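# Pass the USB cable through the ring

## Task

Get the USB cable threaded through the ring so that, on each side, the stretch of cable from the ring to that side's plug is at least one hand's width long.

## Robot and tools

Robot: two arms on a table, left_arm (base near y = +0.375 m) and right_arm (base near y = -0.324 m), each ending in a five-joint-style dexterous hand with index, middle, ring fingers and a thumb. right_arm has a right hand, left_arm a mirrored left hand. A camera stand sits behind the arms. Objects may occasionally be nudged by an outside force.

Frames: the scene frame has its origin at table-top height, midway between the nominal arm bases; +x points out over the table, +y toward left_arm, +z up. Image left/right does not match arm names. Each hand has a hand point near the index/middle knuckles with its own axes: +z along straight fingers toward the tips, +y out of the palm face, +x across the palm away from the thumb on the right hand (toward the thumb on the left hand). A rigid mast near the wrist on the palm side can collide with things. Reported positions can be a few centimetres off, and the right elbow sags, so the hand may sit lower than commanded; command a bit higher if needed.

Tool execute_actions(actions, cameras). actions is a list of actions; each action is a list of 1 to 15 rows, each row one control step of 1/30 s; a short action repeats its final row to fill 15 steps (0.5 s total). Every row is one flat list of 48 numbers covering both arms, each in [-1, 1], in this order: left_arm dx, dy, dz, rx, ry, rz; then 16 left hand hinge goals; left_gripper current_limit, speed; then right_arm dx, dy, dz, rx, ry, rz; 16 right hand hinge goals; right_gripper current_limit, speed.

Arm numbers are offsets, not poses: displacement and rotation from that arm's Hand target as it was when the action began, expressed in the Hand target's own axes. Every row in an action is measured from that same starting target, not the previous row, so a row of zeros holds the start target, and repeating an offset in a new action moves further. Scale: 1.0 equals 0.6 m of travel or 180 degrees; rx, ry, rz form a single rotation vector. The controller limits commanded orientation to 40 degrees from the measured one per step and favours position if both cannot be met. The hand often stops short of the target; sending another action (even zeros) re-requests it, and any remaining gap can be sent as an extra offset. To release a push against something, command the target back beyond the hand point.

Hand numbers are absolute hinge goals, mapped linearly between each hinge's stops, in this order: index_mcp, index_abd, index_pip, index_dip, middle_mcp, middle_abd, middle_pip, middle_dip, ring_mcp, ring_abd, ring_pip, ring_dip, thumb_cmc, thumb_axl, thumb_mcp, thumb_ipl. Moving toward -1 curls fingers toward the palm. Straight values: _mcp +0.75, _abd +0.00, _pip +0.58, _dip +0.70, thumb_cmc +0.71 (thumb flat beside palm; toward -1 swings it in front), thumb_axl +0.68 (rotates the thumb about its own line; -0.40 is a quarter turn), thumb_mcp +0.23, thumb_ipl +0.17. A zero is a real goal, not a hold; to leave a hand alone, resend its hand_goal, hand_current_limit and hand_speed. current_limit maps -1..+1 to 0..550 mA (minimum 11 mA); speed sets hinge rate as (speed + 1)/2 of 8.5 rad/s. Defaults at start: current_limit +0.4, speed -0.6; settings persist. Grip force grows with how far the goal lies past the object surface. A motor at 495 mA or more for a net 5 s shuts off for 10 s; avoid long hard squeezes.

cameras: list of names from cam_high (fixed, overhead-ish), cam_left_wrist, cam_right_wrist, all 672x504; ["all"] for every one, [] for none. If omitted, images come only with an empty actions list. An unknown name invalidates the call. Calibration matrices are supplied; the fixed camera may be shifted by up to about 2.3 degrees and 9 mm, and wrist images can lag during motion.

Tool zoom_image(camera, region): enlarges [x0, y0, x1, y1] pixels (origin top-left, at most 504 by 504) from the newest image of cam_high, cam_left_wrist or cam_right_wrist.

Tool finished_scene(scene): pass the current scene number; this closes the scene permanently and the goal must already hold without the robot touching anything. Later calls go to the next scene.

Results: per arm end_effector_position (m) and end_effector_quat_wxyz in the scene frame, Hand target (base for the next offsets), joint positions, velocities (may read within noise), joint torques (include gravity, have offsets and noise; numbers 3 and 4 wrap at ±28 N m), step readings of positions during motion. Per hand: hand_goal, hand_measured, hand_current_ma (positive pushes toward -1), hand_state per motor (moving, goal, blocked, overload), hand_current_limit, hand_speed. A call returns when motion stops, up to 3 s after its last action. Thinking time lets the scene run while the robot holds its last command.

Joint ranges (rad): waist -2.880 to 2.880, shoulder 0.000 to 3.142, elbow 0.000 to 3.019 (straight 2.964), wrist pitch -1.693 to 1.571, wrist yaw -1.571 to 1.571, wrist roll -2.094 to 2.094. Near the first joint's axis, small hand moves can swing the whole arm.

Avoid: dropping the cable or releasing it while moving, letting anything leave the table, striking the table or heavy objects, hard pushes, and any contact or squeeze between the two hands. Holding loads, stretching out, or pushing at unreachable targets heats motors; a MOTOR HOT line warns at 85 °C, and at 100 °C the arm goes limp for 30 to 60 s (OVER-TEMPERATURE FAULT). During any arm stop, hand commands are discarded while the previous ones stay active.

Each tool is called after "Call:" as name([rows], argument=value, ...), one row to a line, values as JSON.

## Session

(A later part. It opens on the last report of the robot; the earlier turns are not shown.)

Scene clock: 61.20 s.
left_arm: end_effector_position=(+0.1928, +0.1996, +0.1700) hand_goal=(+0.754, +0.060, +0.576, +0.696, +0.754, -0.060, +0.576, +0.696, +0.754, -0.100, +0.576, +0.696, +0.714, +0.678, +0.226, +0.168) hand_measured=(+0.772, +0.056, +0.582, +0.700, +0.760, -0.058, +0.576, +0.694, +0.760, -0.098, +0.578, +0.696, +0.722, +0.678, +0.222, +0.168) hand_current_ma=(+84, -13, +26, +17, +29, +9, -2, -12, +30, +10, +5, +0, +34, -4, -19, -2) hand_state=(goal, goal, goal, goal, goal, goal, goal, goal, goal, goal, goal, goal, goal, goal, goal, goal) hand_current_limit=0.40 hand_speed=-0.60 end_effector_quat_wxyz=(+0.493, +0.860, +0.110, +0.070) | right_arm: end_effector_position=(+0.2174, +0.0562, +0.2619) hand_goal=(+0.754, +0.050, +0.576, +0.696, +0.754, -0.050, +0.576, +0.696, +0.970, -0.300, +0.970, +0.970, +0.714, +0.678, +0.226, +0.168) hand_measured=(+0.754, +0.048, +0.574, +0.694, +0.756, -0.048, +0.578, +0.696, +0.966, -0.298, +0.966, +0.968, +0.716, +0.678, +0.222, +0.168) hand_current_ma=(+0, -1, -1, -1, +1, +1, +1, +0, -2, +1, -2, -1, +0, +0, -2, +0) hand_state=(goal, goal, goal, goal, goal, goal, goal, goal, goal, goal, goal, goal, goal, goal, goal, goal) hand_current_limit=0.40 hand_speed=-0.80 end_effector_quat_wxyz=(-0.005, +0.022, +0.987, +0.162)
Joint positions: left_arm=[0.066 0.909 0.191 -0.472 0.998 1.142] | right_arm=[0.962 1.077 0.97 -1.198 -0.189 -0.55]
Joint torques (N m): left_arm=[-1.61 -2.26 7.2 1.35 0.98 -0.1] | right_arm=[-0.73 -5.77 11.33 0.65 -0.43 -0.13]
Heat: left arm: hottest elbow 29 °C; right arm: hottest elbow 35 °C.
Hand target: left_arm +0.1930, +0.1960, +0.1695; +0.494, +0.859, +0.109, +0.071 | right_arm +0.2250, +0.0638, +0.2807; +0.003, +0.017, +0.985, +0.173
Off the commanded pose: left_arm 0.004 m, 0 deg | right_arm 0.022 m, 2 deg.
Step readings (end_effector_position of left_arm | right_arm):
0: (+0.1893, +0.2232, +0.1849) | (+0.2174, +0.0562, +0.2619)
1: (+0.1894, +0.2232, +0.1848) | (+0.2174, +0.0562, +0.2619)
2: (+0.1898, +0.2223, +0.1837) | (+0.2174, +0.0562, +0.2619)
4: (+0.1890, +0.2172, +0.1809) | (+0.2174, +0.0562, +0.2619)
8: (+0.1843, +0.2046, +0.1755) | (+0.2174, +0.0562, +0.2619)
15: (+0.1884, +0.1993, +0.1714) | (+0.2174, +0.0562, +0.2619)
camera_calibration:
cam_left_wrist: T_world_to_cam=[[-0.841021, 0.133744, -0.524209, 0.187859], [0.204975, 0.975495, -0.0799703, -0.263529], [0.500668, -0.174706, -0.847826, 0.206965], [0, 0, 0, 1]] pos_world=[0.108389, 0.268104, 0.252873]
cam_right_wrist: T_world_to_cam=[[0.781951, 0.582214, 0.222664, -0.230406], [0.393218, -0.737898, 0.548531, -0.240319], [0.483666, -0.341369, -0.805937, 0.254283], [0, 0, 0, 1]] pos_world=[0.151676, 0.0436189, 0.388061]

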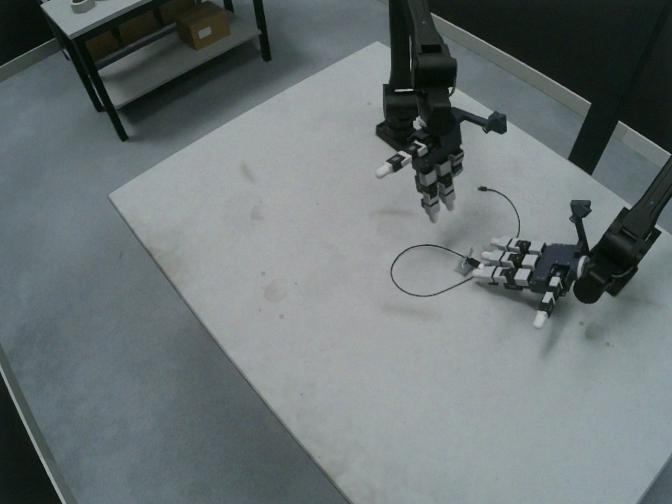

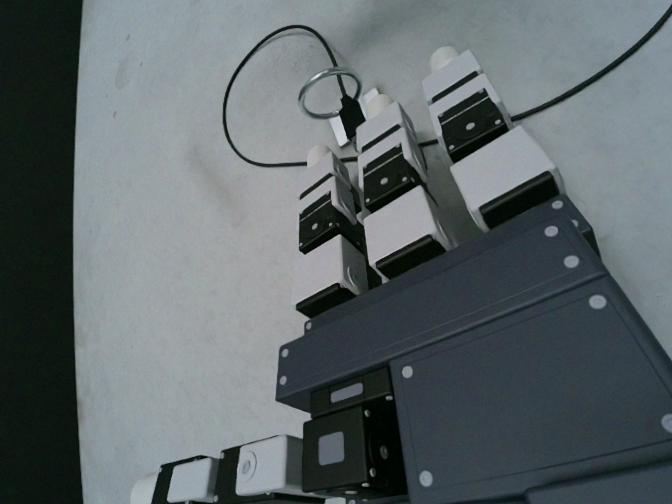

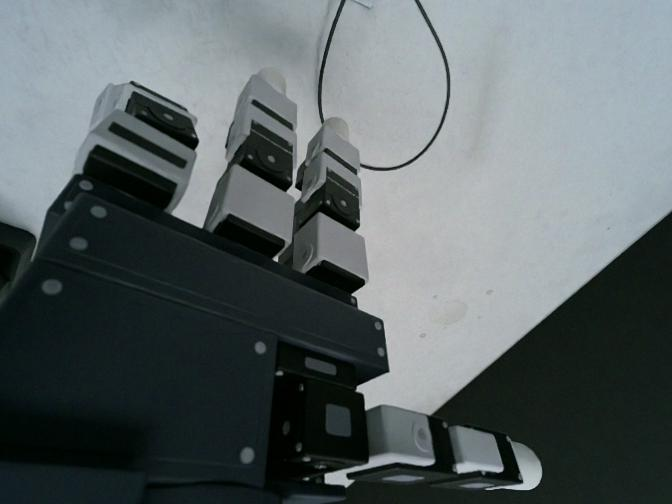

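Call:
execute_actions([
  [[-0.003,-0.0044,0.0315,0,0,0,0.754,0.06,0.576,0.696,0.754,-0.06,0.576,0.696,0.754,-0.1,0.576,0.696,0.714,0.678,0.226,0.168,0.4,-0.6,0,0,0,0,0,0,0.754,0.05,0.576,0.696,0.754,-0.05,0.576,0.696,0.97,-0.3,0.97,0.97,0.714,0.678,0.226,0.168,0.4,-0.8]],
], cameras=["all"])

Call:
zoom_image(camera="cam_left_wrist", region=[290, 50, 410, 170])

Call:
zoom_image(camera="cam_high", region=[450, 230, 520, 290])

Scene clock: 62.77 s.
left_arm: end_effector_position=(+0.1955, +0.1842, +0.1587) hand_goal=(+0.754, +0.060, +0.576, +0.696, +0.754, -0.060, +0.576, +0.696, +0.754, -0.100, +0.576, +0.696, +0.714, +0.678, +0.226, +0.168) hand_measured=(+0.770, +0.056, +0.582, +0.700, +0.760, -0.058, +0.576, +0.694, +0.760, -0.098, +0.578, +0.696, +0.722, +0.678, +0.222, +0.168) hand_current_ma=(+84, -12, +26, +17, +29, +9, -2, -12, +30, +10, +5, +0, +34, -4, -19, -2) hand_state=(goal, goal, goal, goal, goal, goal, goal, goal, goal, goal, goal, goal, goal, goal, goal, goal) hand_current_limit=0.40 hand_speed=-0.60 end_effector_quat_wxyz=(+0.493, +0.860, +0.110, +0.073) | right_arm: end_effector_position=(+0.2174, +0.0562, +0.2619) hand_goal=(+0.754, +0.050, +0.576, +0.696, +0.754, -0.050, +0.576, +0.696, +0.970, -0.300, +0.970, +0.970, +0.714, +0.678, +0.226, +0.168) hand_measured=(+0.754, +0.048, +0.574, +0.694, +0.756, -0.048, +0.578, +0.696, +0.966, -0.298, +0.966, +0.968, +0.716, +0.678, +0.222, +0.168) hand_current_ma=(+0, -1, -1, -1, +1, +1, +1, +0, -2, +1, -2, -1, +0, +0, -2, +0) hand_state=(goal, goal, goal, goal, goal, goal, goal, goal, goal, goal, goal, goal, goal, goal, goal, goal) hand_current_limit=0.40 hand_speed=-0.80 end_effector_quat_wxyz=(-0.005, +0.022, +0.987, +0.162)
Joint positions: left_arm=[-0.032 0.956 0.15 -0.246 0.953 0.98] | right_arm=[0.962 1.077 0.97 -1.198 -0.189 -0.55]
Joint torques (N m): left_arm=[-1.61 -2.26 6.94 1.59 0.87 -0.1] | right_arm=[-1.26 -5.42 11.38 0.84 -0.4 -0.21]
Heat: left arm: hottest elbow 29 °C; right arm: hottest elbow 35 °C.
Hand target: left_arm +0.1953, +0.1810, +0.1577; +0.494, +0.859, +0.109, +0.071 | right_arm +0.2250, +0.0638, +0.2807; +0.003, +0.017, +0.985, +0.173
Off the commanded pose: left_arm 0.003 m, 0 deg | right_arm 0.022 m, 2 deg.
Step readings (end_effector_position of left_arm | right_arm):
0: (+0.1928, +0.1996, +0.1700) | (+0.2174, +0.0562, +0.2619)
1: (+0.1930, +0.1996, +0.1700) | (+0.2174, +0.0562, +0.2619)
2: (+0.1934, +0.1990, +0.1692) | (+0.2174, +0.0562, +0.2619)
4: (+0.1935, +0.1955, +0.1668) | (+0.2174, +0.0562, +0.2619)
8: (+0.1909, +0.1872, +0.1614) | (+0.2174, +0.0562, +0.2619)
15: (+0.1929, +0.1841, +0.1583) | (+0.2174, +0.0562, +0.2619)
camera_calibration:
cam_left_wrist: T_world_to_cam=[[-0.838858, 0.131246, -0.528291, 0.186993], [0.202001, 0.976257, -0.0782159, -0.24989], [0.505482, -0.172328, -0.845453, 0.191406], [0, 0, 0, 1]] pos_world=[0.110587, 0.252399, 0.241066]
cam_right_wrist: T_world_to_cam=[[0.781951, 0.582214, 0.222664, -0.230406], [0.393218, -0.737898, 0.548531, -0.240319], [0.483666, -0.341369, -0.805937, 0.254283], [0, 0, 0, 1]] pos_world=[0.151676, 0.0436189, 0.388061]

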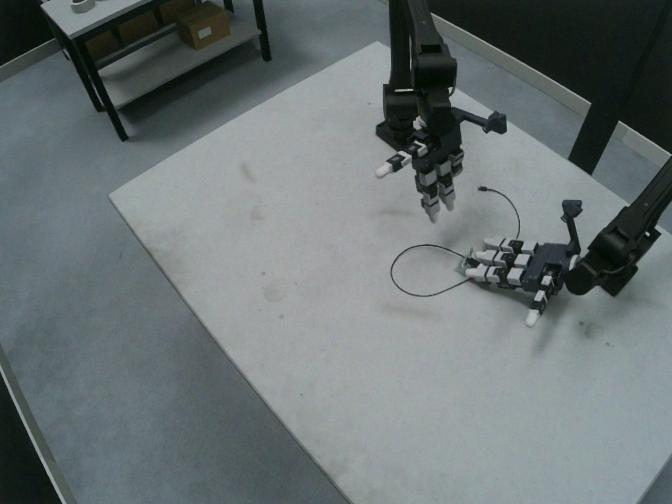

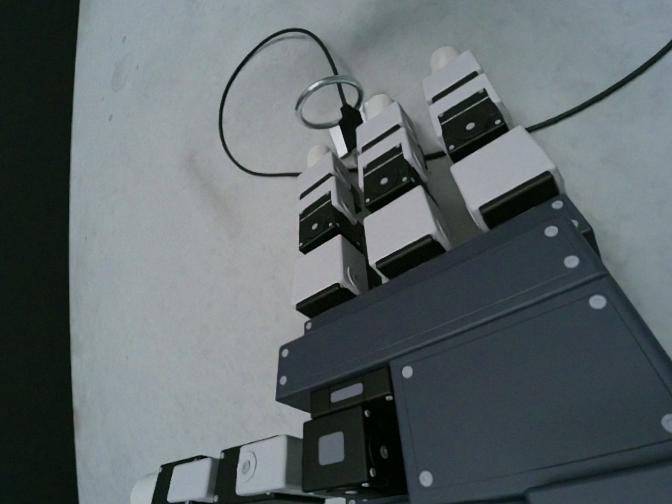

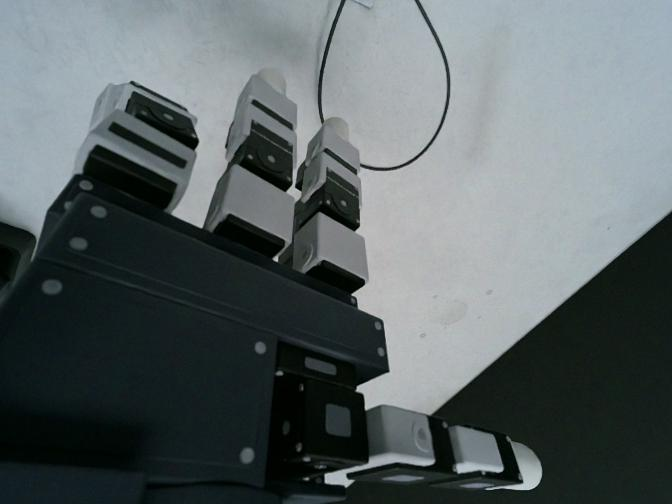

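Scaled by 4.200 from the camera's 672x504 image, which has a finer 960x720 frame.

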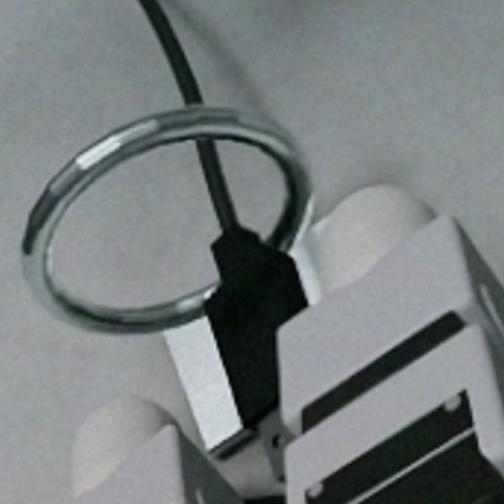

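Scaled by 7.200 from the camera's 672x504 image, which has a finer 960x720 frame.

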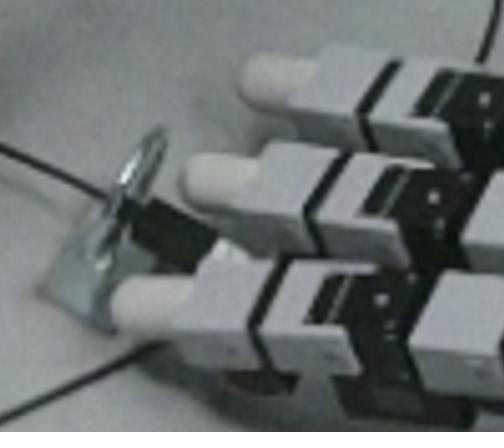

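Call:
execute_actions([
  [[0,0,0,0,0,0,0.754,-0.25,0.576,0.696,0.754,0.25,0.576,0.696,0.754,-0.1,0.576,0.696,0.714,0.678,0.226,0.168,0.5,-0.85,0,0,0,0,0,0,0.754,0.05,0.576,0.696,0.754,-0.05,0.576,0.696,0.97,-0.3,0.97,0.97,0.714,0.678,0.226,0.168,0.4,-0.8]],
], cameras=["all"])

Call:
zoom_image(camera="cam_left_wrist", region=[290, 50, 410, 170])

Call:
zoom_image(camera="cam_high", region=[450, 230, 520, 290])

Scene clock: 63.70 s.
left_arm: end_effector_position=(+0.1966, +0.1842, +0.1593) hand_goal=(+0.754, -0.250, +0.576, +0.696, +0.754, +0.250, +0.576, +0.696, +0.754, -0.100, +0.576, +0.696, +0.714, +0.678, +0.226, +0.168) hand_measured=(+0.770, -0.050, +0.582, +0.700, +0.756, +0.044, +0.574, +0.694, +0.760, -0.098, +0.578, +0.696, +0.722, +0.678, +0.222, +0.168) hand_current_ma=(+84, +413, +26, +17, +7, -412, -4, -12, +30, +10, +5, +0, +34, -4, -19, -2) hand_state=(goal, blocked, goal, goal, goal, blocked, goal, goal, goal, goal, goal, goal, goal, goal, goal, goal) hand_current_limit=0.50 hand_speed=-0.85 end_effector_quat_wxyz=(+0.494, +0.859, +0.111, +0.075) | right_arm: end_effector_position=(+0.2174, +0.0562, +0.2619) hand_goal=(+0.754, +0.050, +0.576, +0.696, +0.754, -0.050, +0.576, +0.696, +0.970, -0.300, +0.970, +0.970, +0.714, +0.678, +0.226, +0.168) hand_measured=(+0.754, +0.048, +0.574, +0.694, +0.756, -0.048, +0.578, +0.696, +0.966, -0.298, +0.966, +0.968, +0.716, +0.678, +0.222, +0.168) hand_current_ma=(+0, -1, -1, -1, +1, +1, +1, +0, -2, +1, -2, -1, +0, +0, -2, +0) hand_state=(goal, goal, goal, goal, goal, goal, goal, goal, goal, goal, goal, goal, goal, goal, goal, goal) hand_current_limit=0.40 hand_speed=-0.80 end_effector_quat_wxyz=(-0.005, +0.022, +0.987, +0.162)
Joint positions: left_arm=[-0.033 0.956 0.15 -0.237 0.951 0.972] | right_arm=[0.962 1.077 0.97 -1.198 -0.189 -0.55]
Joint torques (N m): left_arm=[-1.67 -2.26 6.74 1.65 0.86 -0.11] | right_arm=[-0.5 -5.95 11.34 0.69 -0.42 -0.23]
Heat: left arm: hottest elbow 29 °C; right arm: hottest elbow 35 °C.
Hand target: left_arm +0.1953, +0.1810, +0.1577; +0.494, +0.859, +0.109, +0.071 | right_arm +0.2250, +0.0638, +0.2807; +0.003, +0.017, +0.985, +0.173
Off the commanded pose: left_arm 0.004 m, 0 deg | right_arm 0.022 m, 2 deg.
Step readings (end_effector_position of left_arm | right_arm):
0: (+0.1956, +0.1842, +0.1587) | (+0.2174, +0.0562, +0.2619)
1: (+0.1956, +0.1843, +0.1587) | (+0.2174, +0.0562, +0.2619)
2: (+0.1957, +0.1843, +0.1588) | (+0.2174, +0.0562, +0.2619)
4: (+0.1960, +0.1842, +0.1589) | (+0.2174, +0.0562, +0.2619)
8: (+0.1964, +0.1841, +0.1593) | (+0.2174, +0.0562, +0.2619)
15: (+0.1966, +0.1841, +0.1593) | (+0.2174, +0.0562, +0.2619)
camera_calibration:
cam_left_wrist: T_world_to_cam=[[-0.838134, 0.128135, -0.530201, 0.189048], [0.199137, 0.976804, -0.0787258, -0.249392], [0.507815, -0.171565, -0.844209, 0.190668], [0, 0, 0, 1]] pos_world=[0.111286, 0.252096, 0.241564]
cam_right_wrist: T_world_to_cam=[[0.781951, 0.582214, 0.222664, -0.230406], [0.393218, -0.737898, 0.548531, -0.240319], [0.483666, -0.341369, -0.805937, 0.254283], [0, 0, 0, 1]] pos_world=[0.151676, 0.0436189, 0.388061]

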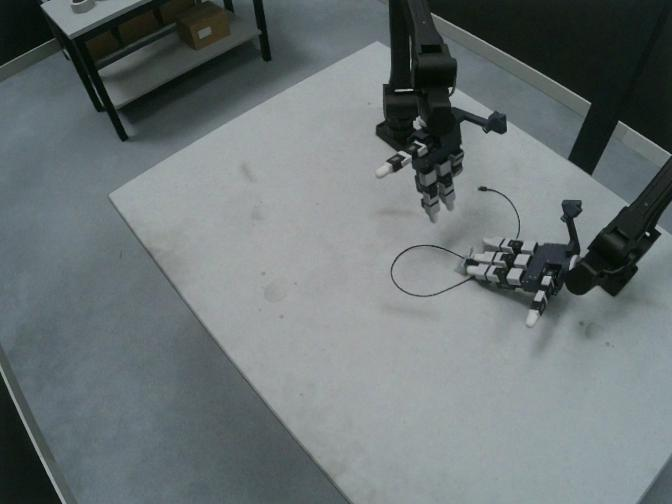

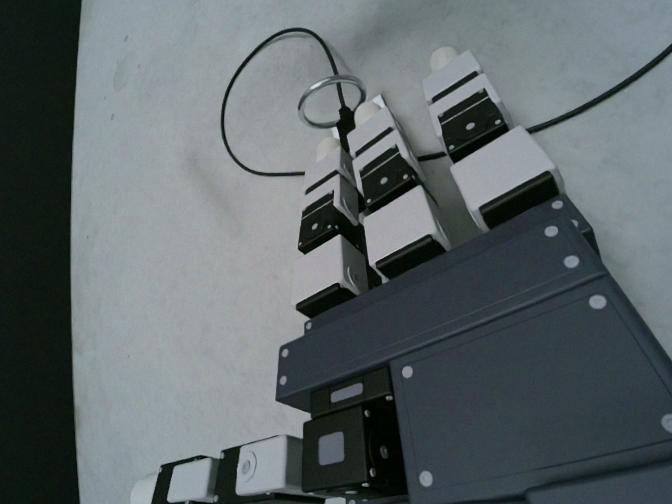

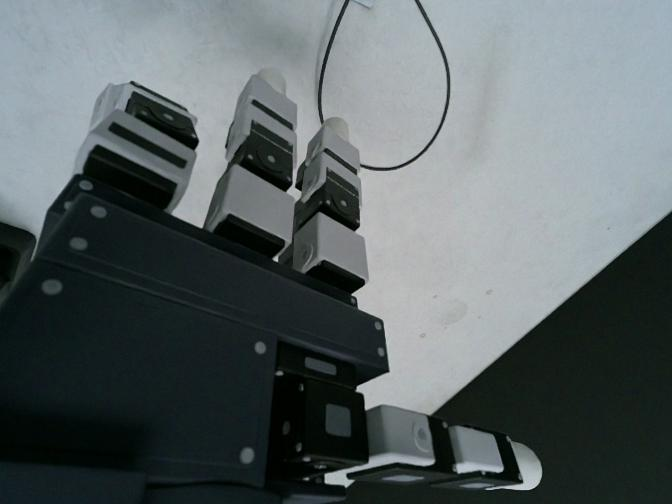

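Scaled by 4.200 from the camera's 672x504 image, which has a finer 960x720 frame.

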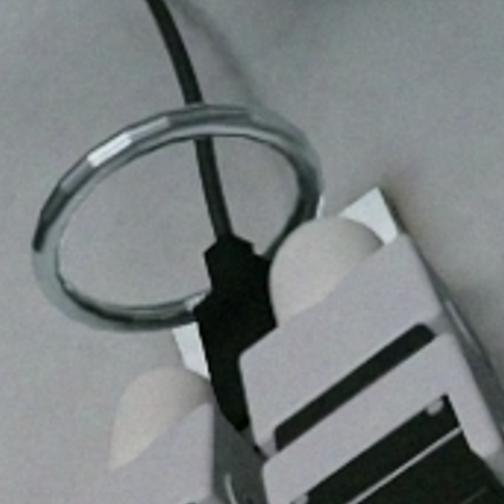

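Scaled by 7.200 from the camera's 672x504 image, which has a finer 960x720 frame.

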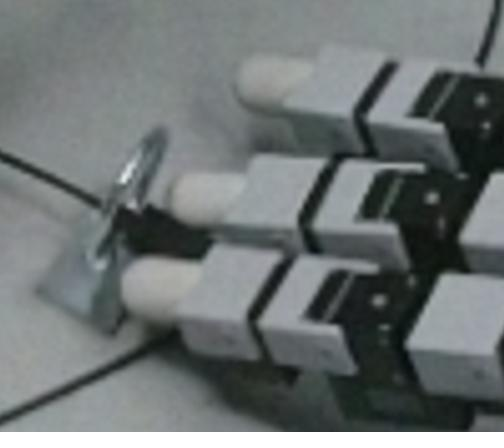

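Call:
execute_actions([
  [[0.0108,0.0105,-0.0148,0,0,0,0.754,-0.25,0.576,0.696,0.754,0.25,0.576,0.696,0.754,-0.1,0.576,0.696,0.714,0.678,0.226,0.168,0.5,-0.85,0,0,0,0,0,0,0.754,0.05,0.576,0.696,0.754,-0.05,0.576,0.696,0.97,-0.3,0.97,0.97,0.714,0.678,0.226,0.168,0.4,-0.8],[0.0217,0.021,-0.0296,0,0,0,0.754,-0.25,0.576,0.696,0.754,0.25,0.576,0.696,0.754,-0.1,0.576,0.696,0.714,0.678,0.226,0.168,0.5,-0.85,0,0,0,0,0,0,0.754,0.05,0.576,0.696,0.754,-0.05,0.576,0.696,0.97,-0.3,0.97,0.97,0.714,0.678,0.226,0.168,0.4,-0.8]],
], cameras=["all"])

Call:
zoom_image(camera="cam_left_wrist", region=[290, 50, 410, 170])

Scene clock: 65.07 s.
left_arm: end_effector_position=(+0.1880, +0.1905, +0.1573) hand_goal=(+0.754, -0.250, +0.576, +0.696, +0.754, +0.250, +0.576, +0.696, +0.754, -0.100, +0.576, +0.696, +0.714, +0.678, +0.226, +0.168) hand_measured=(+0.774, -0.054, +0.582, +0.700, +0.748, +0.058, +0.570, +0.692, +0.760, -0.098, +0.578, +0.696, +0.722, +0.678, +0.222, +0.168) hand_current_ma=(+94, +413, +31, +17, -33, -412, -29, -18, +30, +10, +5, +0, +34, -4, -19, -2) hand_state=(goal, blocked, goal, goal, goal, blocked, goal, goal, goal, goal, goal, goal, goal, goal, goal, goal) hand_current_limit=0.50 hand_speed=-0.85 end_effector_quat_wxyz=(+0.490, +0.862, +0.122, +0.046) | right_arm: end_effector_position=(+0.2174, +0.0562, +0.2619) hand_goal=(+0.754, +0.050, +0.576, +0.696, +0.754, -0.050, +0.576, +0.696, +0.970, -0.300, +0.970, +0.970, +0.714, +0.678, +0.226, +0.168) hand_measured=(+0.754, +0.048, +0.574, +0.694, +0.756, -0.048, +0.578, +0.696, +0.966, -0.298, +0.966, +0.968, +0.716, +0.678, +0.222, +0.168) hand_current_ma=(+0, -1, -1, -1, +1, +1, +1, +0, -2, +1, -2, -1, +0, +0, -2, +0) hand_state=(goal, goal, goal, goal, goal, goal, goal, goal, goal, goal, goal, goal, goal, goal, goal, goal) hand_current_limit=0.40 hand_speed=-0.80 end_effector_quat_wxyz=(-0.005, +0.022, +0.987, +0.162)
Joint positions: left_arm=[0.009 0.929 0.165 -0.405 0.976 1.05] | right_arm=[0.962 1.077 0.97 -1.198 -0.189 -0.55]
Joint torques (N m): left_arm=[0.79 -3.14 10.92 0.42 1.33 0.24] | right_arm=[-0.21 -6.59 11.51 0.8 -0.42 -0.23]
Heat: left arm: hottest elbow 29 °C; right arm: hottest elbow 35 °C.
Hand target: left_arm +0.2052, +0.1931, +0.1776; +0.494, +0.859, +0.109, +0.071 | right_arm +0.2250, +0.0638, +0.2807; +0.003, +0.017, +0.985, +0.173
Off the commanded pose: left_arm 0.027 m, 3 deg | right_arm 0.022 m, 2 deg.
Step readings (end_effector_position of left_arm | right_arm):
0: (+0.1966, +0.1842, +0.1593) | (+0.2174, +0.0562, +0.2619)
1: (+0.1966, +0.1842, +0.1593) | (+0.2174, +0.0562, +0.2619)
2: (+0.1965, +0.1842, +0.1591) | (+0.2174, +0.0562, +0.2619)
4: (+0.1935, +0.1842, +0.1578) | (+0.2174, +0.0562, +0.2619)
8: (+0.1898, +0.1879, +0.1565) | (+0.2174, +0.0562, +0.2619)
15: (+0.1889, +0.1907, +0.1566) | (+0.2174, +0.0562, +0.2619)
camera_calibration:
cam_left_wrist: T_world_to_cam=[[-0.868288, 0.135844, -0.477098, 0.175686], [0.202377, 0.975101, -0.0906718, -0.25242], [0.452902, -0.175283, -0.87416, 0.210158], [0, 0, 0, 1]] pos_world=[0.108449, 0.259106, 0.244643]
cam_right_wrist: T_world_to_cam=[[0.781951, 0.582214, 0.222664, -0.230406], [0.393218, -0.737898, 0.548531, -0.240319], [0.483666, -0.341369, -0.805937, 0.254283], [0, 0, 0, 1]] pos_world=[0.151676, 0.0436189, 0.388061]

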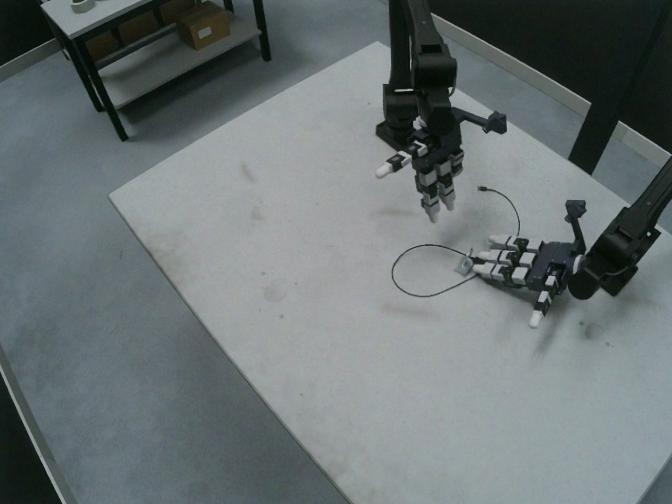

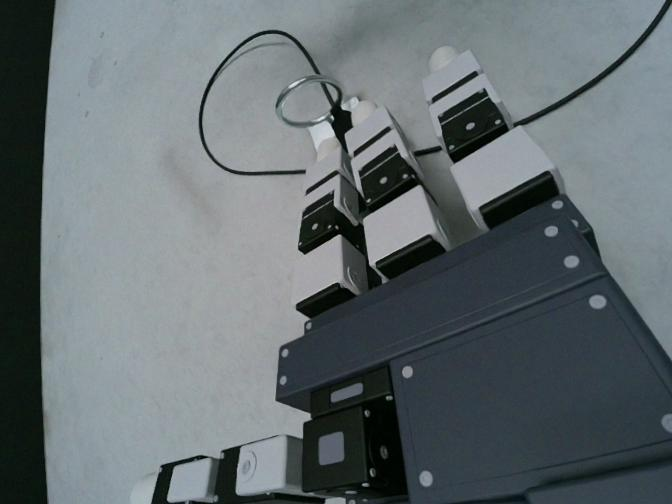

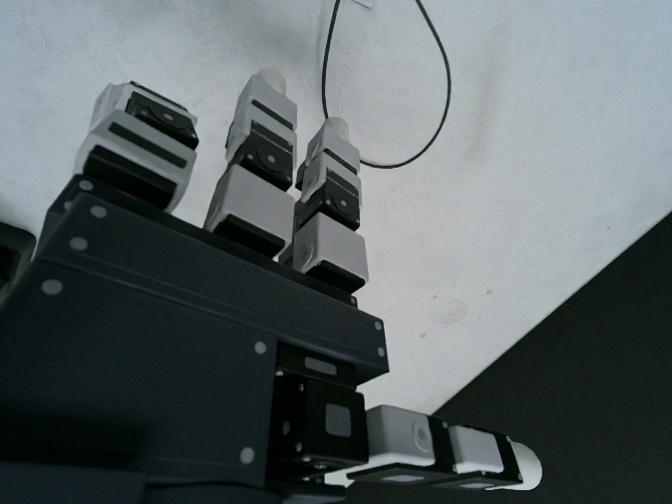

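Scaled by 4.200 from the camera's 672x504 image, which has a finer 960x720 frame.

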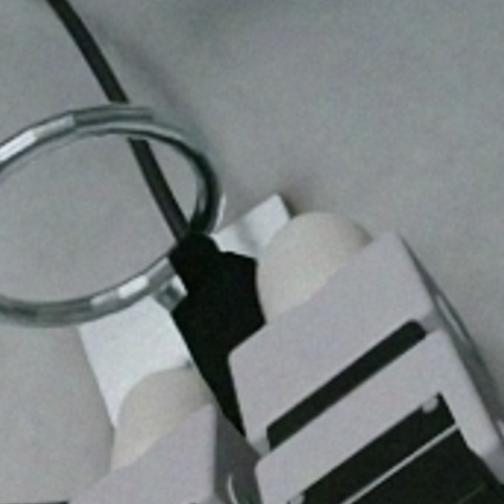

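Call:
execute_actions([
  [[0.0137,-0.0069,-0.0248,0,0,0,0.754,-0.25,0.576,0.696,0.754,0.25,0.576,0.696,0.754,-0.1,0.576,0.696,0.714,0.678,0.226,0.168,0.5,-0.85,0,0,0,0,0,0,0.754,0.05,0.576,0.696,0.754,-0.05,0.576,0.696,0.97,-0.3,0.97,0.97,0.714,0.678,0.226,0.168,0.4,-0.8],[0.0273,-0.0138,-0.0495,0,0,0,0.754,-0.25,0.576,0.696,0.754,0.25,0.576,0.696,0.754,-0.1,0.576,0.696,0.714,0.678,0.226,0.168,0.5,-0.85,0,0,0,0,0,0,0.754,0.05,0.576,0.696,0.754,-0.05,0.576,0.696,0.97,-0.3,0.97,0.97,0.714,0.678,0.226,0.168,0.4,-0.8]],
], cameras=["all"])

Call:
zoom_image(camera="cam_left_wrist", region=[270, 10, 410, 170])

Call:
zoom_image(camera="cam_high", region=[450, 230, 520, 290])

Scene clock: 66.60 s.
left_arm: end_effector_position=(+0.1970, +0.2203, +0.1695) hand_goal=(+0.754, -0.250, +0.576, +0.696, +0.754, +0.250, +0.576, +0.696, +0.754, -0.100, +0.576, +0.696, +0.714, +0.678, +0.226, +0.168) hand_measured=(+0.774, -0.054, +0.584, +0.700, +0.750, +0.058, +0.570, +0.692, +0.760, -0.098, +0.578, +0.696, +0.722, +0.678, +0.222, +0.168) hand_current_ma=(+97, +413, +32, +17, -17, -412, -29, -18, +31, +10, +5, +0, +34, -4, -19, -2) hand_state=(goal, blocked, goal, goal, goal, blocked, goal, goal, goal, goal, goal, goal, goal, goal, goal, goal) hand_current_limit=0.50 hand_speed=-0.85 end_effector_quat_wxyz=(+0.494, +0.859, +0.122, +0.054) | right_arm: end_effector_position=(+0.2174, +0.0562, +0.2619) hand_goal=(+0.754, +0.050, +0.576, +0.696, +0.754, -0.050, +0.576, +0.696, +0.970, -0.300, +0.970, +0.970, +0.714, +0.678, +0.226, +0.168) hand_measured=(+0.754, +0.048, +0.574, +0.694, +0.756, -0.048, +0.578, +0.696, +0.966, -0.298, +0.966, +0.968, +0.716, +0.678, +0.222, +0.168) hand_current_ma=(+0, -1, -1, -1, +1, +1, +1, +0, -2, +1, -2, -1, +0, +0, -2, +0) hand_state=(goal, goal, goal, goal, goal, goal, goal, goal, goal, goal, goal, goal, goal, goal, goal, goal) hand_current_limit=0.40 hand_speed=-0.80 end_effector_quat_wxyz=(-0.005, +0.022, +0.987, +0.162)
Joint positions: left_arm=[0.191 0.994 0.245 -0.666 1.033 1.358] | right_arm=[0.962 1.077 0.97 -1.198 -0.189 -0.55]
Joint torques (N m): left_arm=[0.91 -2.49 10.56 0.05 1.46 0.23] | right_arm=[-0.56 -5.89 11.43 0.76 -0.45 -0.24]
Heat: left arm: hottest elbow 29 °C; right arm: hottest elbow 36 °C.
Hand target: left_arm +0.2133, +0.2261, +0.1857; +0.494, +0.859, +0.109, +0.071 | right_arm +0.2250, +0.0638, +0.2807; +0.003, +0.017, +0.985, +0.173
Off the commanded pose: left_arm 0.024 m, 2 deg | right_arm 0.022 m, 2 deg.
Step readings (end_effector_position of left_arm | right_arm):
0: (+0.1879, +0.1905, +0.1573) | (+0.2174, +0.0562, +0.2619)
1: (+0.1879, +0.1906, +0.1575) | (+0.2174, +0.0562, +0.2619)
2: (+0.1881, +0.1914, +0.1583) | (+0.2174, +0.0562, +0.2619)
4: (+0.1894, +0.1968, +0.1615) | (+0.2174, +0.0562, +0.2619)
8: (+0.1997, +0.2142, +0.1646) | (+0.2174, +0.0562, +0.2619)
15: (+0.2020, +0.2214, +0.1689) | (+0.2174, +0.0562, +0.2619)
camera_calibration:
cam_left_wrist: T_world_to_cam=[[-0.861855, 0.125556, -0.491366, 0.188701], [0.196357, 0.975916, -0.0950388, -0.280416], [0.467599, -0.178393, -0.865752, 0.218259], [0, 0, 0, 1]] pos_world=[0.115637, 0.288905, 0.255029]
cam_right_wrist: T_world_to_cam=[[0.781951, 0.582214, 0.222664, -0.230406], [0.393218, -0.737898, 0.548531, -0.240319], [0.483666, -0.341369, -0.805937, 0.254283], [0, 0, 0, 1]] pos_world=[0.151676, 0.0436189, 0.388061]

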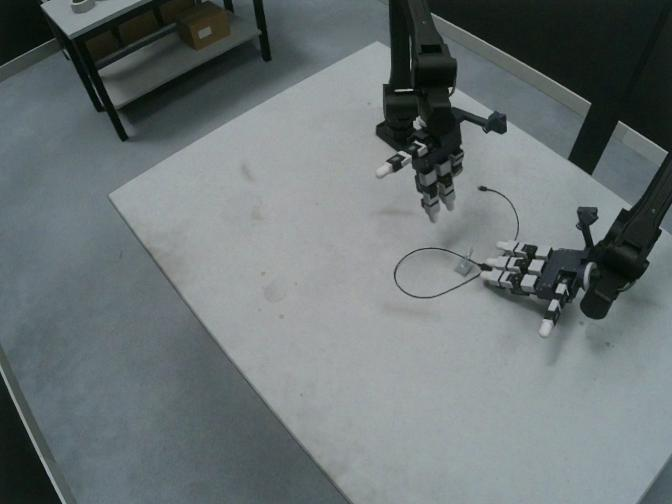

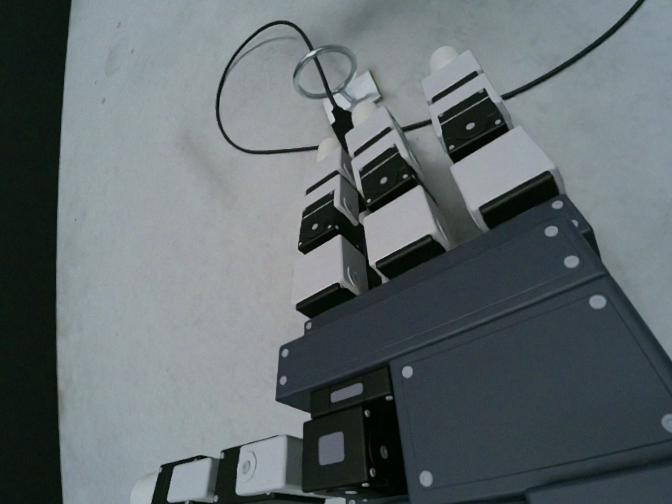

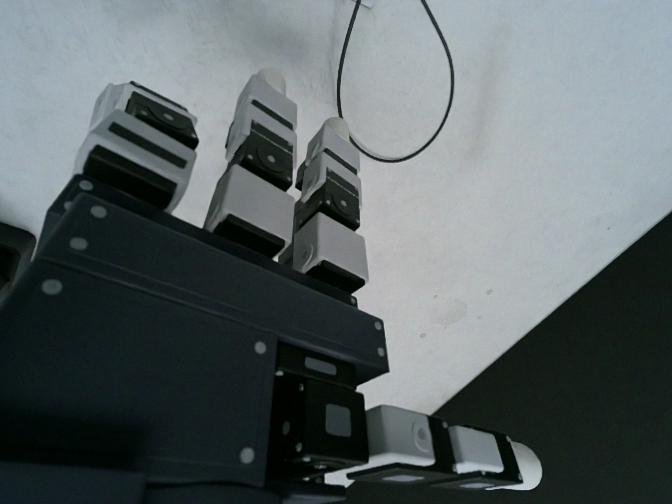

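Scaled by 3.150 from the camera's 672x504 image, which has a finer 960x720 frame.

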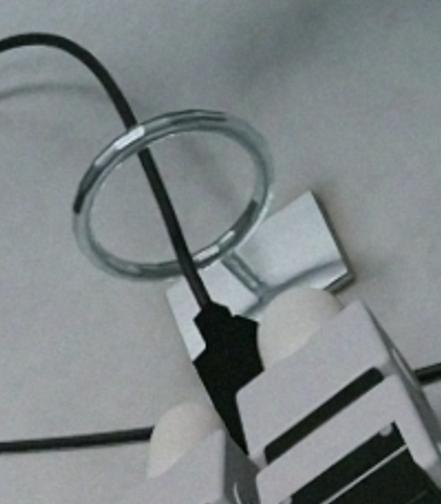

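Scaled by 7.200 from the camera's 672x504 image, which has a finer 960x720 frame.

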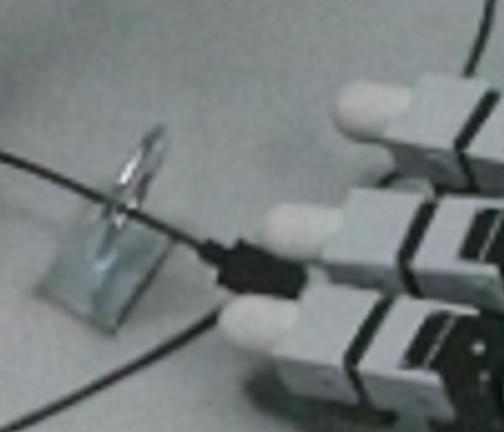

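Call:
execute_actions([
  [[0.0307,-0.0115,-0.0288,0,0,0,0.754,-0.25,0.576,0.696,0.754,0.25,0.576,0.696,0.754,-0.1,0.576,0.696,0.714,0.678,0.226,0.168,0.5,-0.85,0,0,0,0,0,0,0.754,0.05,0.576,0.696,0.754,-0.05,0.576,0.696,0.97,-0.3,0.97,0.97,0.714,0.678,0.226,0.168,0.4,-0.8],[0.0614,-0.0229,-0.0575,0,0,0,0.754,-0.25,0.576,0.696,0.754,0.25,0.576,0.696,0.754,-0.1,0.576,0.696,0.714,0.678,0.226,0.168,0.5,-0.85,0,0,0,0,0,0,0.754,0.05,0.576,0.696,0.754,-0.05,0.576,0.696,0.97,-0.3,0.97,0.97,0.714,0.678,0.226,0.168,0.4,-0.8]],
  [[0.0485,-0.0105,-0.0168,0,0,0,0.754,-0.25,0.576,0.696,0.754,0.25,0.576,0.696,0.754,-0.1,0.576,0.696,0.714,0.678,0.226,0.168,0.5,-0.85,0,0,0,0,0,0,0.754,0.05,0.576,0.696,0.754,-0.05,0.576,0.696,0.97,-0.3,0.97,0.97,0.714,0.678,0.226,0.168,0.4,-0.8],[0.0969,-0.021,-0.0336,0,0,0,0.754,-0.25,0.576,0.696,0.754,0.25,0.576,0.696,0.754,-0.1,0.576,0.696,0.714,0.678,0.226,0.168,0.5,-0.85,0,0,0,0,0,0,0.754,0.05,0.576,0.696,0.754,-0.05,0.576,0.696,0.97,-0.3,0.97,0.97,0.714,0.678,0.226,0.168,0.4,-0.8]],
], cameras=["cam_high","cam_left_wrist"])

Scene clock: 68.67 s.
left_arm: end_effector_position=(+0.2781, +0.3038, +0.1835) hand_goal=(+0.754, -0.250, +0.576, +0.696, +0.754, +0.250, +0.576, +0.696, +0.754, -0.100, +0.576, +0.696, +0.714, +0.678, +0.226, +0.168) hand_measured=(+0.774, -0.054, +0.584, +0.700, +0.758, +0.058, +0.574, +0.692, +0.760, -0.098, +0.578, +0.696, +0.722, +0.678, +0.222, +0.168) hand_current_ma=(+97, +412, +32, +17, +22, -412, -6, -14, +32, +9, +5, +0, +35, -4, -19, -2) hand_state=(goal, blocked, goal, goal, goal, blocked, goal, goal, goal, goal, goal, goal, goal, goal, goal, goal) hand_current_limit=0.50 hand_speed=-0.85 end_effector_quat_wxyz=(+0.498, +0.857, +0.122, +0.060) | right_arm: end_effector_position=(+0.2174, +0.0562, +0.2619) hand_goal=(+0.754, +0.050, +0.576, +0.696, +0.754, -0.050, +0.576, +0.696, +0.970, -0.300, +0.970, +0.970, +0.714, +0.678, +0.226, +0.168) hand_measured=(+0.754, +0.048, +0.574, +0.694, +0.756, -0.048, +0.578, +0.696, +0.966, -0.298, +0.966, +0.968, +0.716, +0.678, +0.222, +0.168) hand_current_ma=(+0, -1, -1, -1, +1, +1, +1, +0, -2, +1, -2, -1, +0, +0, -2, +0) hand_state=(goal, goal, goal, goal, goal, goal, goal, goal, goal, goal, goal, goal, goal, goal, goal, goal) hand_current_limit=0.40 hand_speed=-0.80 end_effector_quat_wxyz=(-0.005, +0.022, +0.987, +0.162)
Joint positions: left_arm=[0.456 1.403 0.579 -1.023 1.027 1.869] | right_arm=[0.962 1.077 0.97 -1.198 -0.189 -0.55]
Joint torques (N m): left_arm=[-0.32 -6.77 8.76 -0.64 1.15 0.21] | right_arm=[-1.14 -5.48 11.45 0.72 -0.41 -0.2]
Heat: left arm: hottest elbow 29 °C; right arm: hottest elbow 36 °C.
Hand target: left_arm +0.2893, +0.3091, +0.1915; +0.494, +0.859, +0.110, +0.071 | right_arm +0.2250, +0.0638, +0.2807; +0.003, +0.017, +0.985, +0.173
Off the commanded pose: left_arm 0.015 m, 2 deg | right_arm 0.022 m, 2 deg.
Step readings (end_effector_position of left_arm | right_arm):
0: (+0.1970, +0.2203, +0.1695) | (+0.2174, +0.0562, +0.2619)
1: (+0.1970, +0.2203, +0.1695) | (+0.2174, +0.0562, +0.2619)
2: (+0.1972, +0.2213, +0.1701) | (+0.2174, +0.0562, +0.2619)
4: (+0.2025, +0.2290, +0.1708) | (+0.2174, +0.0562, +0.2619)
8: (+0.2239, +0.2552, +0.1723) | (+0.2174, +0.0562, +0.2619)
15: (+0.2310, +0.2644, +0.1795) | (+0.2174, +0.0562, +0.2619)
16: (+0.2304, +0.2643, +0.1798) | (+0.2174, +0.0562, +0.2619)
17: (+0.2309, +0.2653, +0.1798) | (+0.2174, +0.0562, +0.2619)
19: (+0.2368, +0.2711, +0.1790) | (+0.2174, +0.0562, +0.2619)
23: (+0.2653, +0.2950, +0.1784) | (+0.2174, +0.0562, +0.2619)
30: (+0.2813, +0.3052, +0.1844) | (+0.2174, +0.0562, +0.2619)
camera_calibration:
cam_left_wrist: T_world_to_cam=[[-0.857195, 0.117546, -0.501398, 0.258042], [0.19231, 0.976235, -0.0999096, -0.374606], [0.477738, -0.182066, -0.859429, 0.204514], [0, 0, 0, 1]] pos_world=[0.195528, 0.372607, 0.267721]
Images, in order (width x height): cam_high 672x504, cam_left_wrist 672x504.

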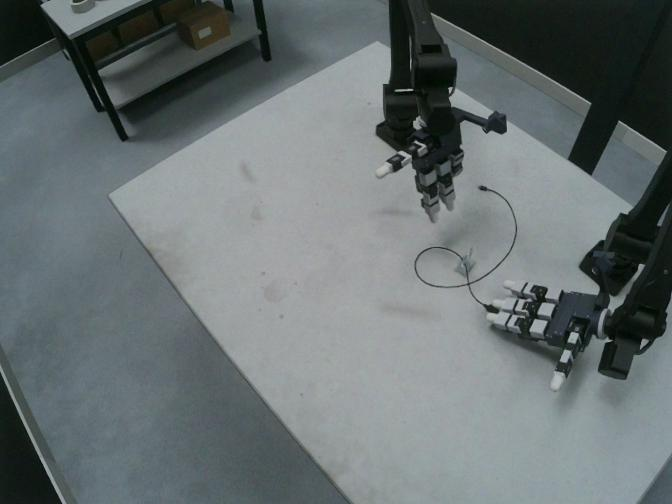

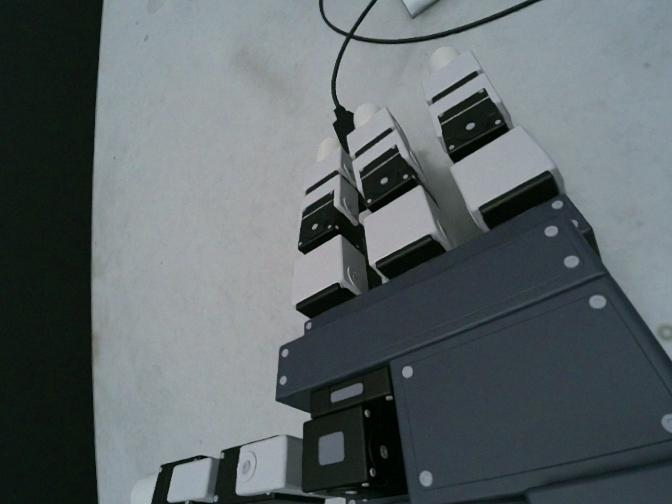

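Call:
execute_actions([
  [[0.0492,-0.007,-0.0107,0,0,0,0.754,-0.25,0.576,0.696,0.754,0.25,0.576,0.696,0.754,-0.1,0.576,0.696,0.714,0.678,0.226,0.168,0.5,-0.85,0,0,0,0,0,0,0.754,0.05,0.576,0.696,0.754,-0.05,0.576,0.696,0.97,-0.3,0.97,0.97,0.714,0.678,0.226,0.168,0.4,-0.8],[0.0983,-0.014,-0.0213,0,0,0,0.754,-0.25,0.576,0.696,0.754,0.25,0.576,0.696,0.754,-0.1,0.576,0.696,0.714,0.678,0.226,0.168,0.5,-0.85,0,0,0,0,0,0,0.754,0.05,0.576,0.696,0.754,-0.05,0.576,0.696,0.97,-0.3,0.97,0.97,0.714,0.678,0.226,0.168,0.4,-0.8]],
  [[-0.0004,-0.025,0.0147,0,0,0,0.754,-0.25,0.576,0.696,0.754,0.25,0.576,0.696,0.754,-0.1,0.576,0.696,0.714,0.678,0.226,0.168,0.5,-0.85,0,0,0,0,0,0,0.754,0.05,0.576,0.696,0.754,-0.05,0.576,0.696,0.97,-0.3,0.97,0.97,0.714,0.678,0.226,0.168,0.4,-0.8],[-0.0008,-0.0505,0.0293,0,0,0,0.754,-0.25,0.576,0.696,0.754,0.25,0.576,0.696,0.754,-0.1,0.576,0.696,0.714,0.678,0.226,0.168,0.5,-0.85,0,0,0,0,0,0,0.754,0.05,0.576,0.696,0.754,-0.05,0.576,0.696,0.97,-0.3,0.97,0.97,0.714,0.678,0.226,0.168,0.4,-0.8]],
], cameras=["cam_high","cam_left_wrist"])

Call:
zoom_image(camera="cam_left_wrist", region=[290, 50, 430, 190])

Call:
zoom_image(camera="cam_high", region=[400, 230, 560, 370])

Scene clock: 70.40 s.
left_arm: end_effector_position=(+0.3384, +0.3357, +0.1540) hand_goal=(+0.754, -0.250, +0.576, +0.696, +0.754, +0.250, +0.576, +0.696, +0.754, -0.100, +0.576, +0.696, +0.714, +0.678, +0.226, +0.168) hand_measured=(+0.774, -0.054, +0.584, +0.700, +0.758, +0.058, +0.574, +0.692, +0.760, -0.098, +0.578, +0.696, +0.722, +0.678, +0.222, +0.168) hand_current_ma=(+97, +413, +32, +17, +20, -412, -6, -14, +32, +8, +5, +0, +35, -4, -19, -2) hand_state=(goal, blocked, goal, goal, goal, blocked, goal, goal, goal, goal, goal, goal, goal, goal, goal, goal) hand_current_limit=0.50 hand_speed=-0.85 end_effector_quat_wxyz=(+0.497, +0.858, +0.118, +0.058) | right_arm: end_effector_position=(+0.2174, +0.0562, +0.2619) hand_goal=(+0.754, +0.050, +0.576, +0.696, +0.754, -0.050, +0.576, +0.696, +0.970, -0.300, +0.970, +0.970, +0.714, +0.678, +0.226, +0.168) hand_measured=(+0.754, +0.048, +0.574, +0.694, +0.756, -0.048, +0.578, +0.696, +0.966, -0.298, +0.966, +0.968, +0.716, +0.678, +0.222, +0.168) hand_current_ma=(+0, -1, -1, -1, +1, +1, +1, +0, -2, +1, -2, -1, +0, +0, -2, +0) hand_state=(goal, goal, goal, goal, goal, goal, goal, goal, goal, goal, goal, goal, goal, goal, goal, goal) hand_current_limit=0.40 hand_speed=-0.80 end_effector_quat_wxyz=(-0.005, +0.022, +0.987, +0.162)
Joint positions: left_arm=[0.469 1.646 0.751 -0.984 1.02 1.907] | right_arm=[0.962 1.077 0.97 -1.198 -0.189 -0.55]
Joint torques (N m): left_arm=[-0.09 -10.05 5.97 0.17 1.24 0.19] | right_arm=[-1.32 -5.89 11.37 0.73 -0.39 -0.24]
Heat: left arm: hottest elbow 29 °C; right arm: hottest elbow 36 °C.
Hand target: left_arm +0.3424, +0.3391, +0.1565; +0.494, +0.859, +0.109, +0.071 | right_arm +0.2250, +0.0638, +0.2807; +0.003, +0.017, +0.985, +0.173
Off the commanded pose: left_arm 0.006 m, 2 deg | right_arm 0.022 m, 2 deg.
Step readings (end_effector_position of left_arm | right_arm):
0: (+0.2780, +0.3038, +0.1835) | (+0.2174, +0.0562, +0.2619)
1: (+0.2783, +0.3039, +0.1836) | (+0.2174, +0.0562, +0.2619)
2: (+0.2792, +0.3043, +0.1838) | (+0.2174, +0.0562, +0.2619)
4: (+0.2867, +0.3083, +0.1838) | (+0.2174, +0.0562, +0.2619)
8: (+0.3160, +0.3242, +0.1832) | (+0.2174, +0.0562, +0.2619)
15: (+0.3317, +0.3326, +0.1852) | (+0.2174, +0.0562, +0.2619)
16: (+0.3316, +0.3325, +0.1852) | (+0.2174, +0.0562, +0.2619)
17: (+0.3317, +0.3326, +0.1844) | (+0.2174, +0.0562, +0.2619)
19: (+0.3331, +0.3332, +0.1798) | (+0.2174, +0.0562, +0.2619)
23: (+0.3367, +0.3349, +0.1623) | (+0.2174, +0.0562, +0.2619)
30: (+0.3383, +0.3356, +0.1541) | (+0.2174, +0.0562, +0.2619)
camera_calibration:
cam_left_wrist: T_world_to_cam=[[-0.856209, 0.125285, -0.501208, 0.288244], [0.200275, 0.974779, -0.0984666, -0.422787], [0.476231, -0.184688, -0.859706, 0.157588], [0, 0, 0, 1]] pos_world=[0.256423, 0.405116, 0.23832]
Images, in order (width x height): cam_high 672x504, cam_left_wrist 672x504.

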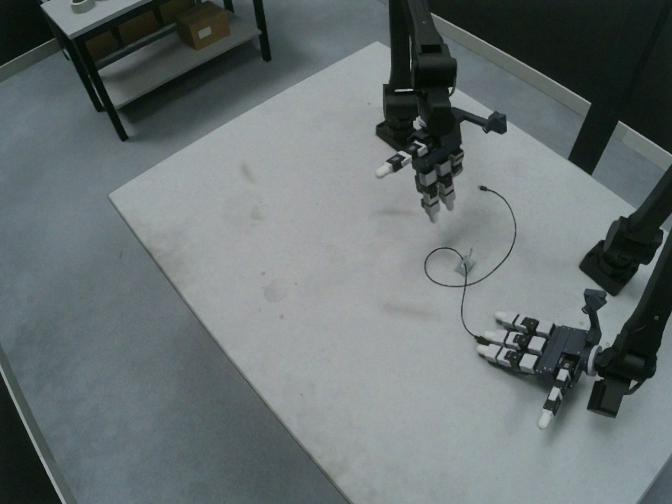

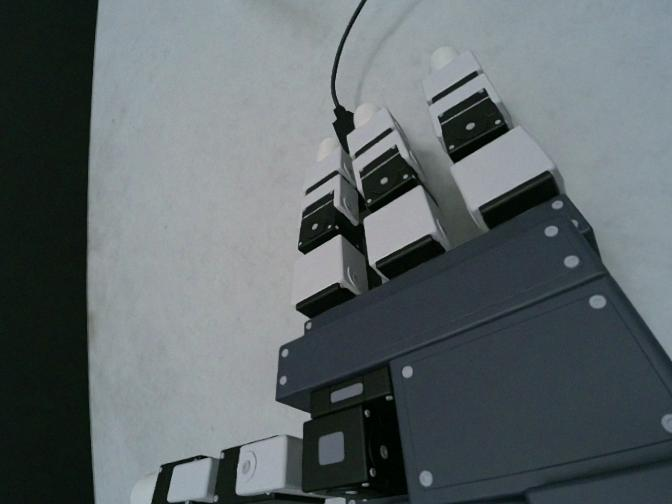

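Scaled by 3.600 from the camera's 672x504 image, which has a finer 960x720 frame.

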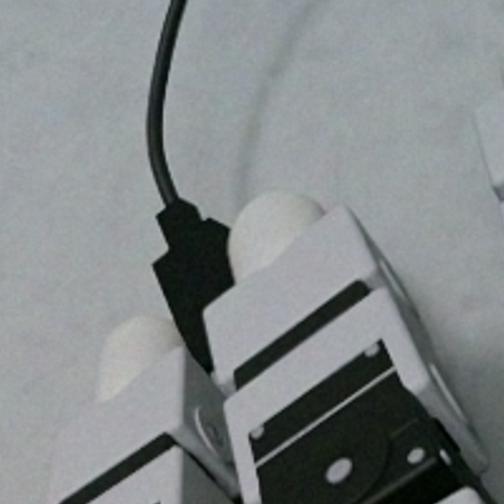

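Scaled by 3.150 from the camera's 672x504 image, which has a finer 960x720 frame.

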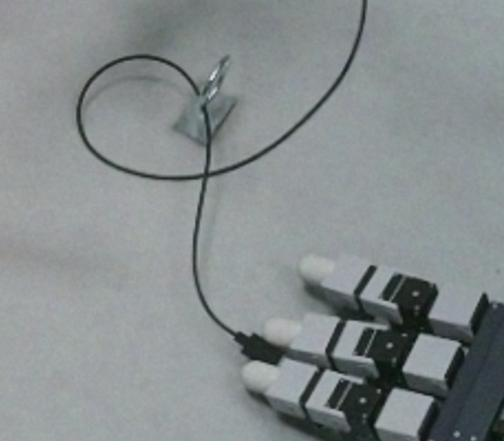

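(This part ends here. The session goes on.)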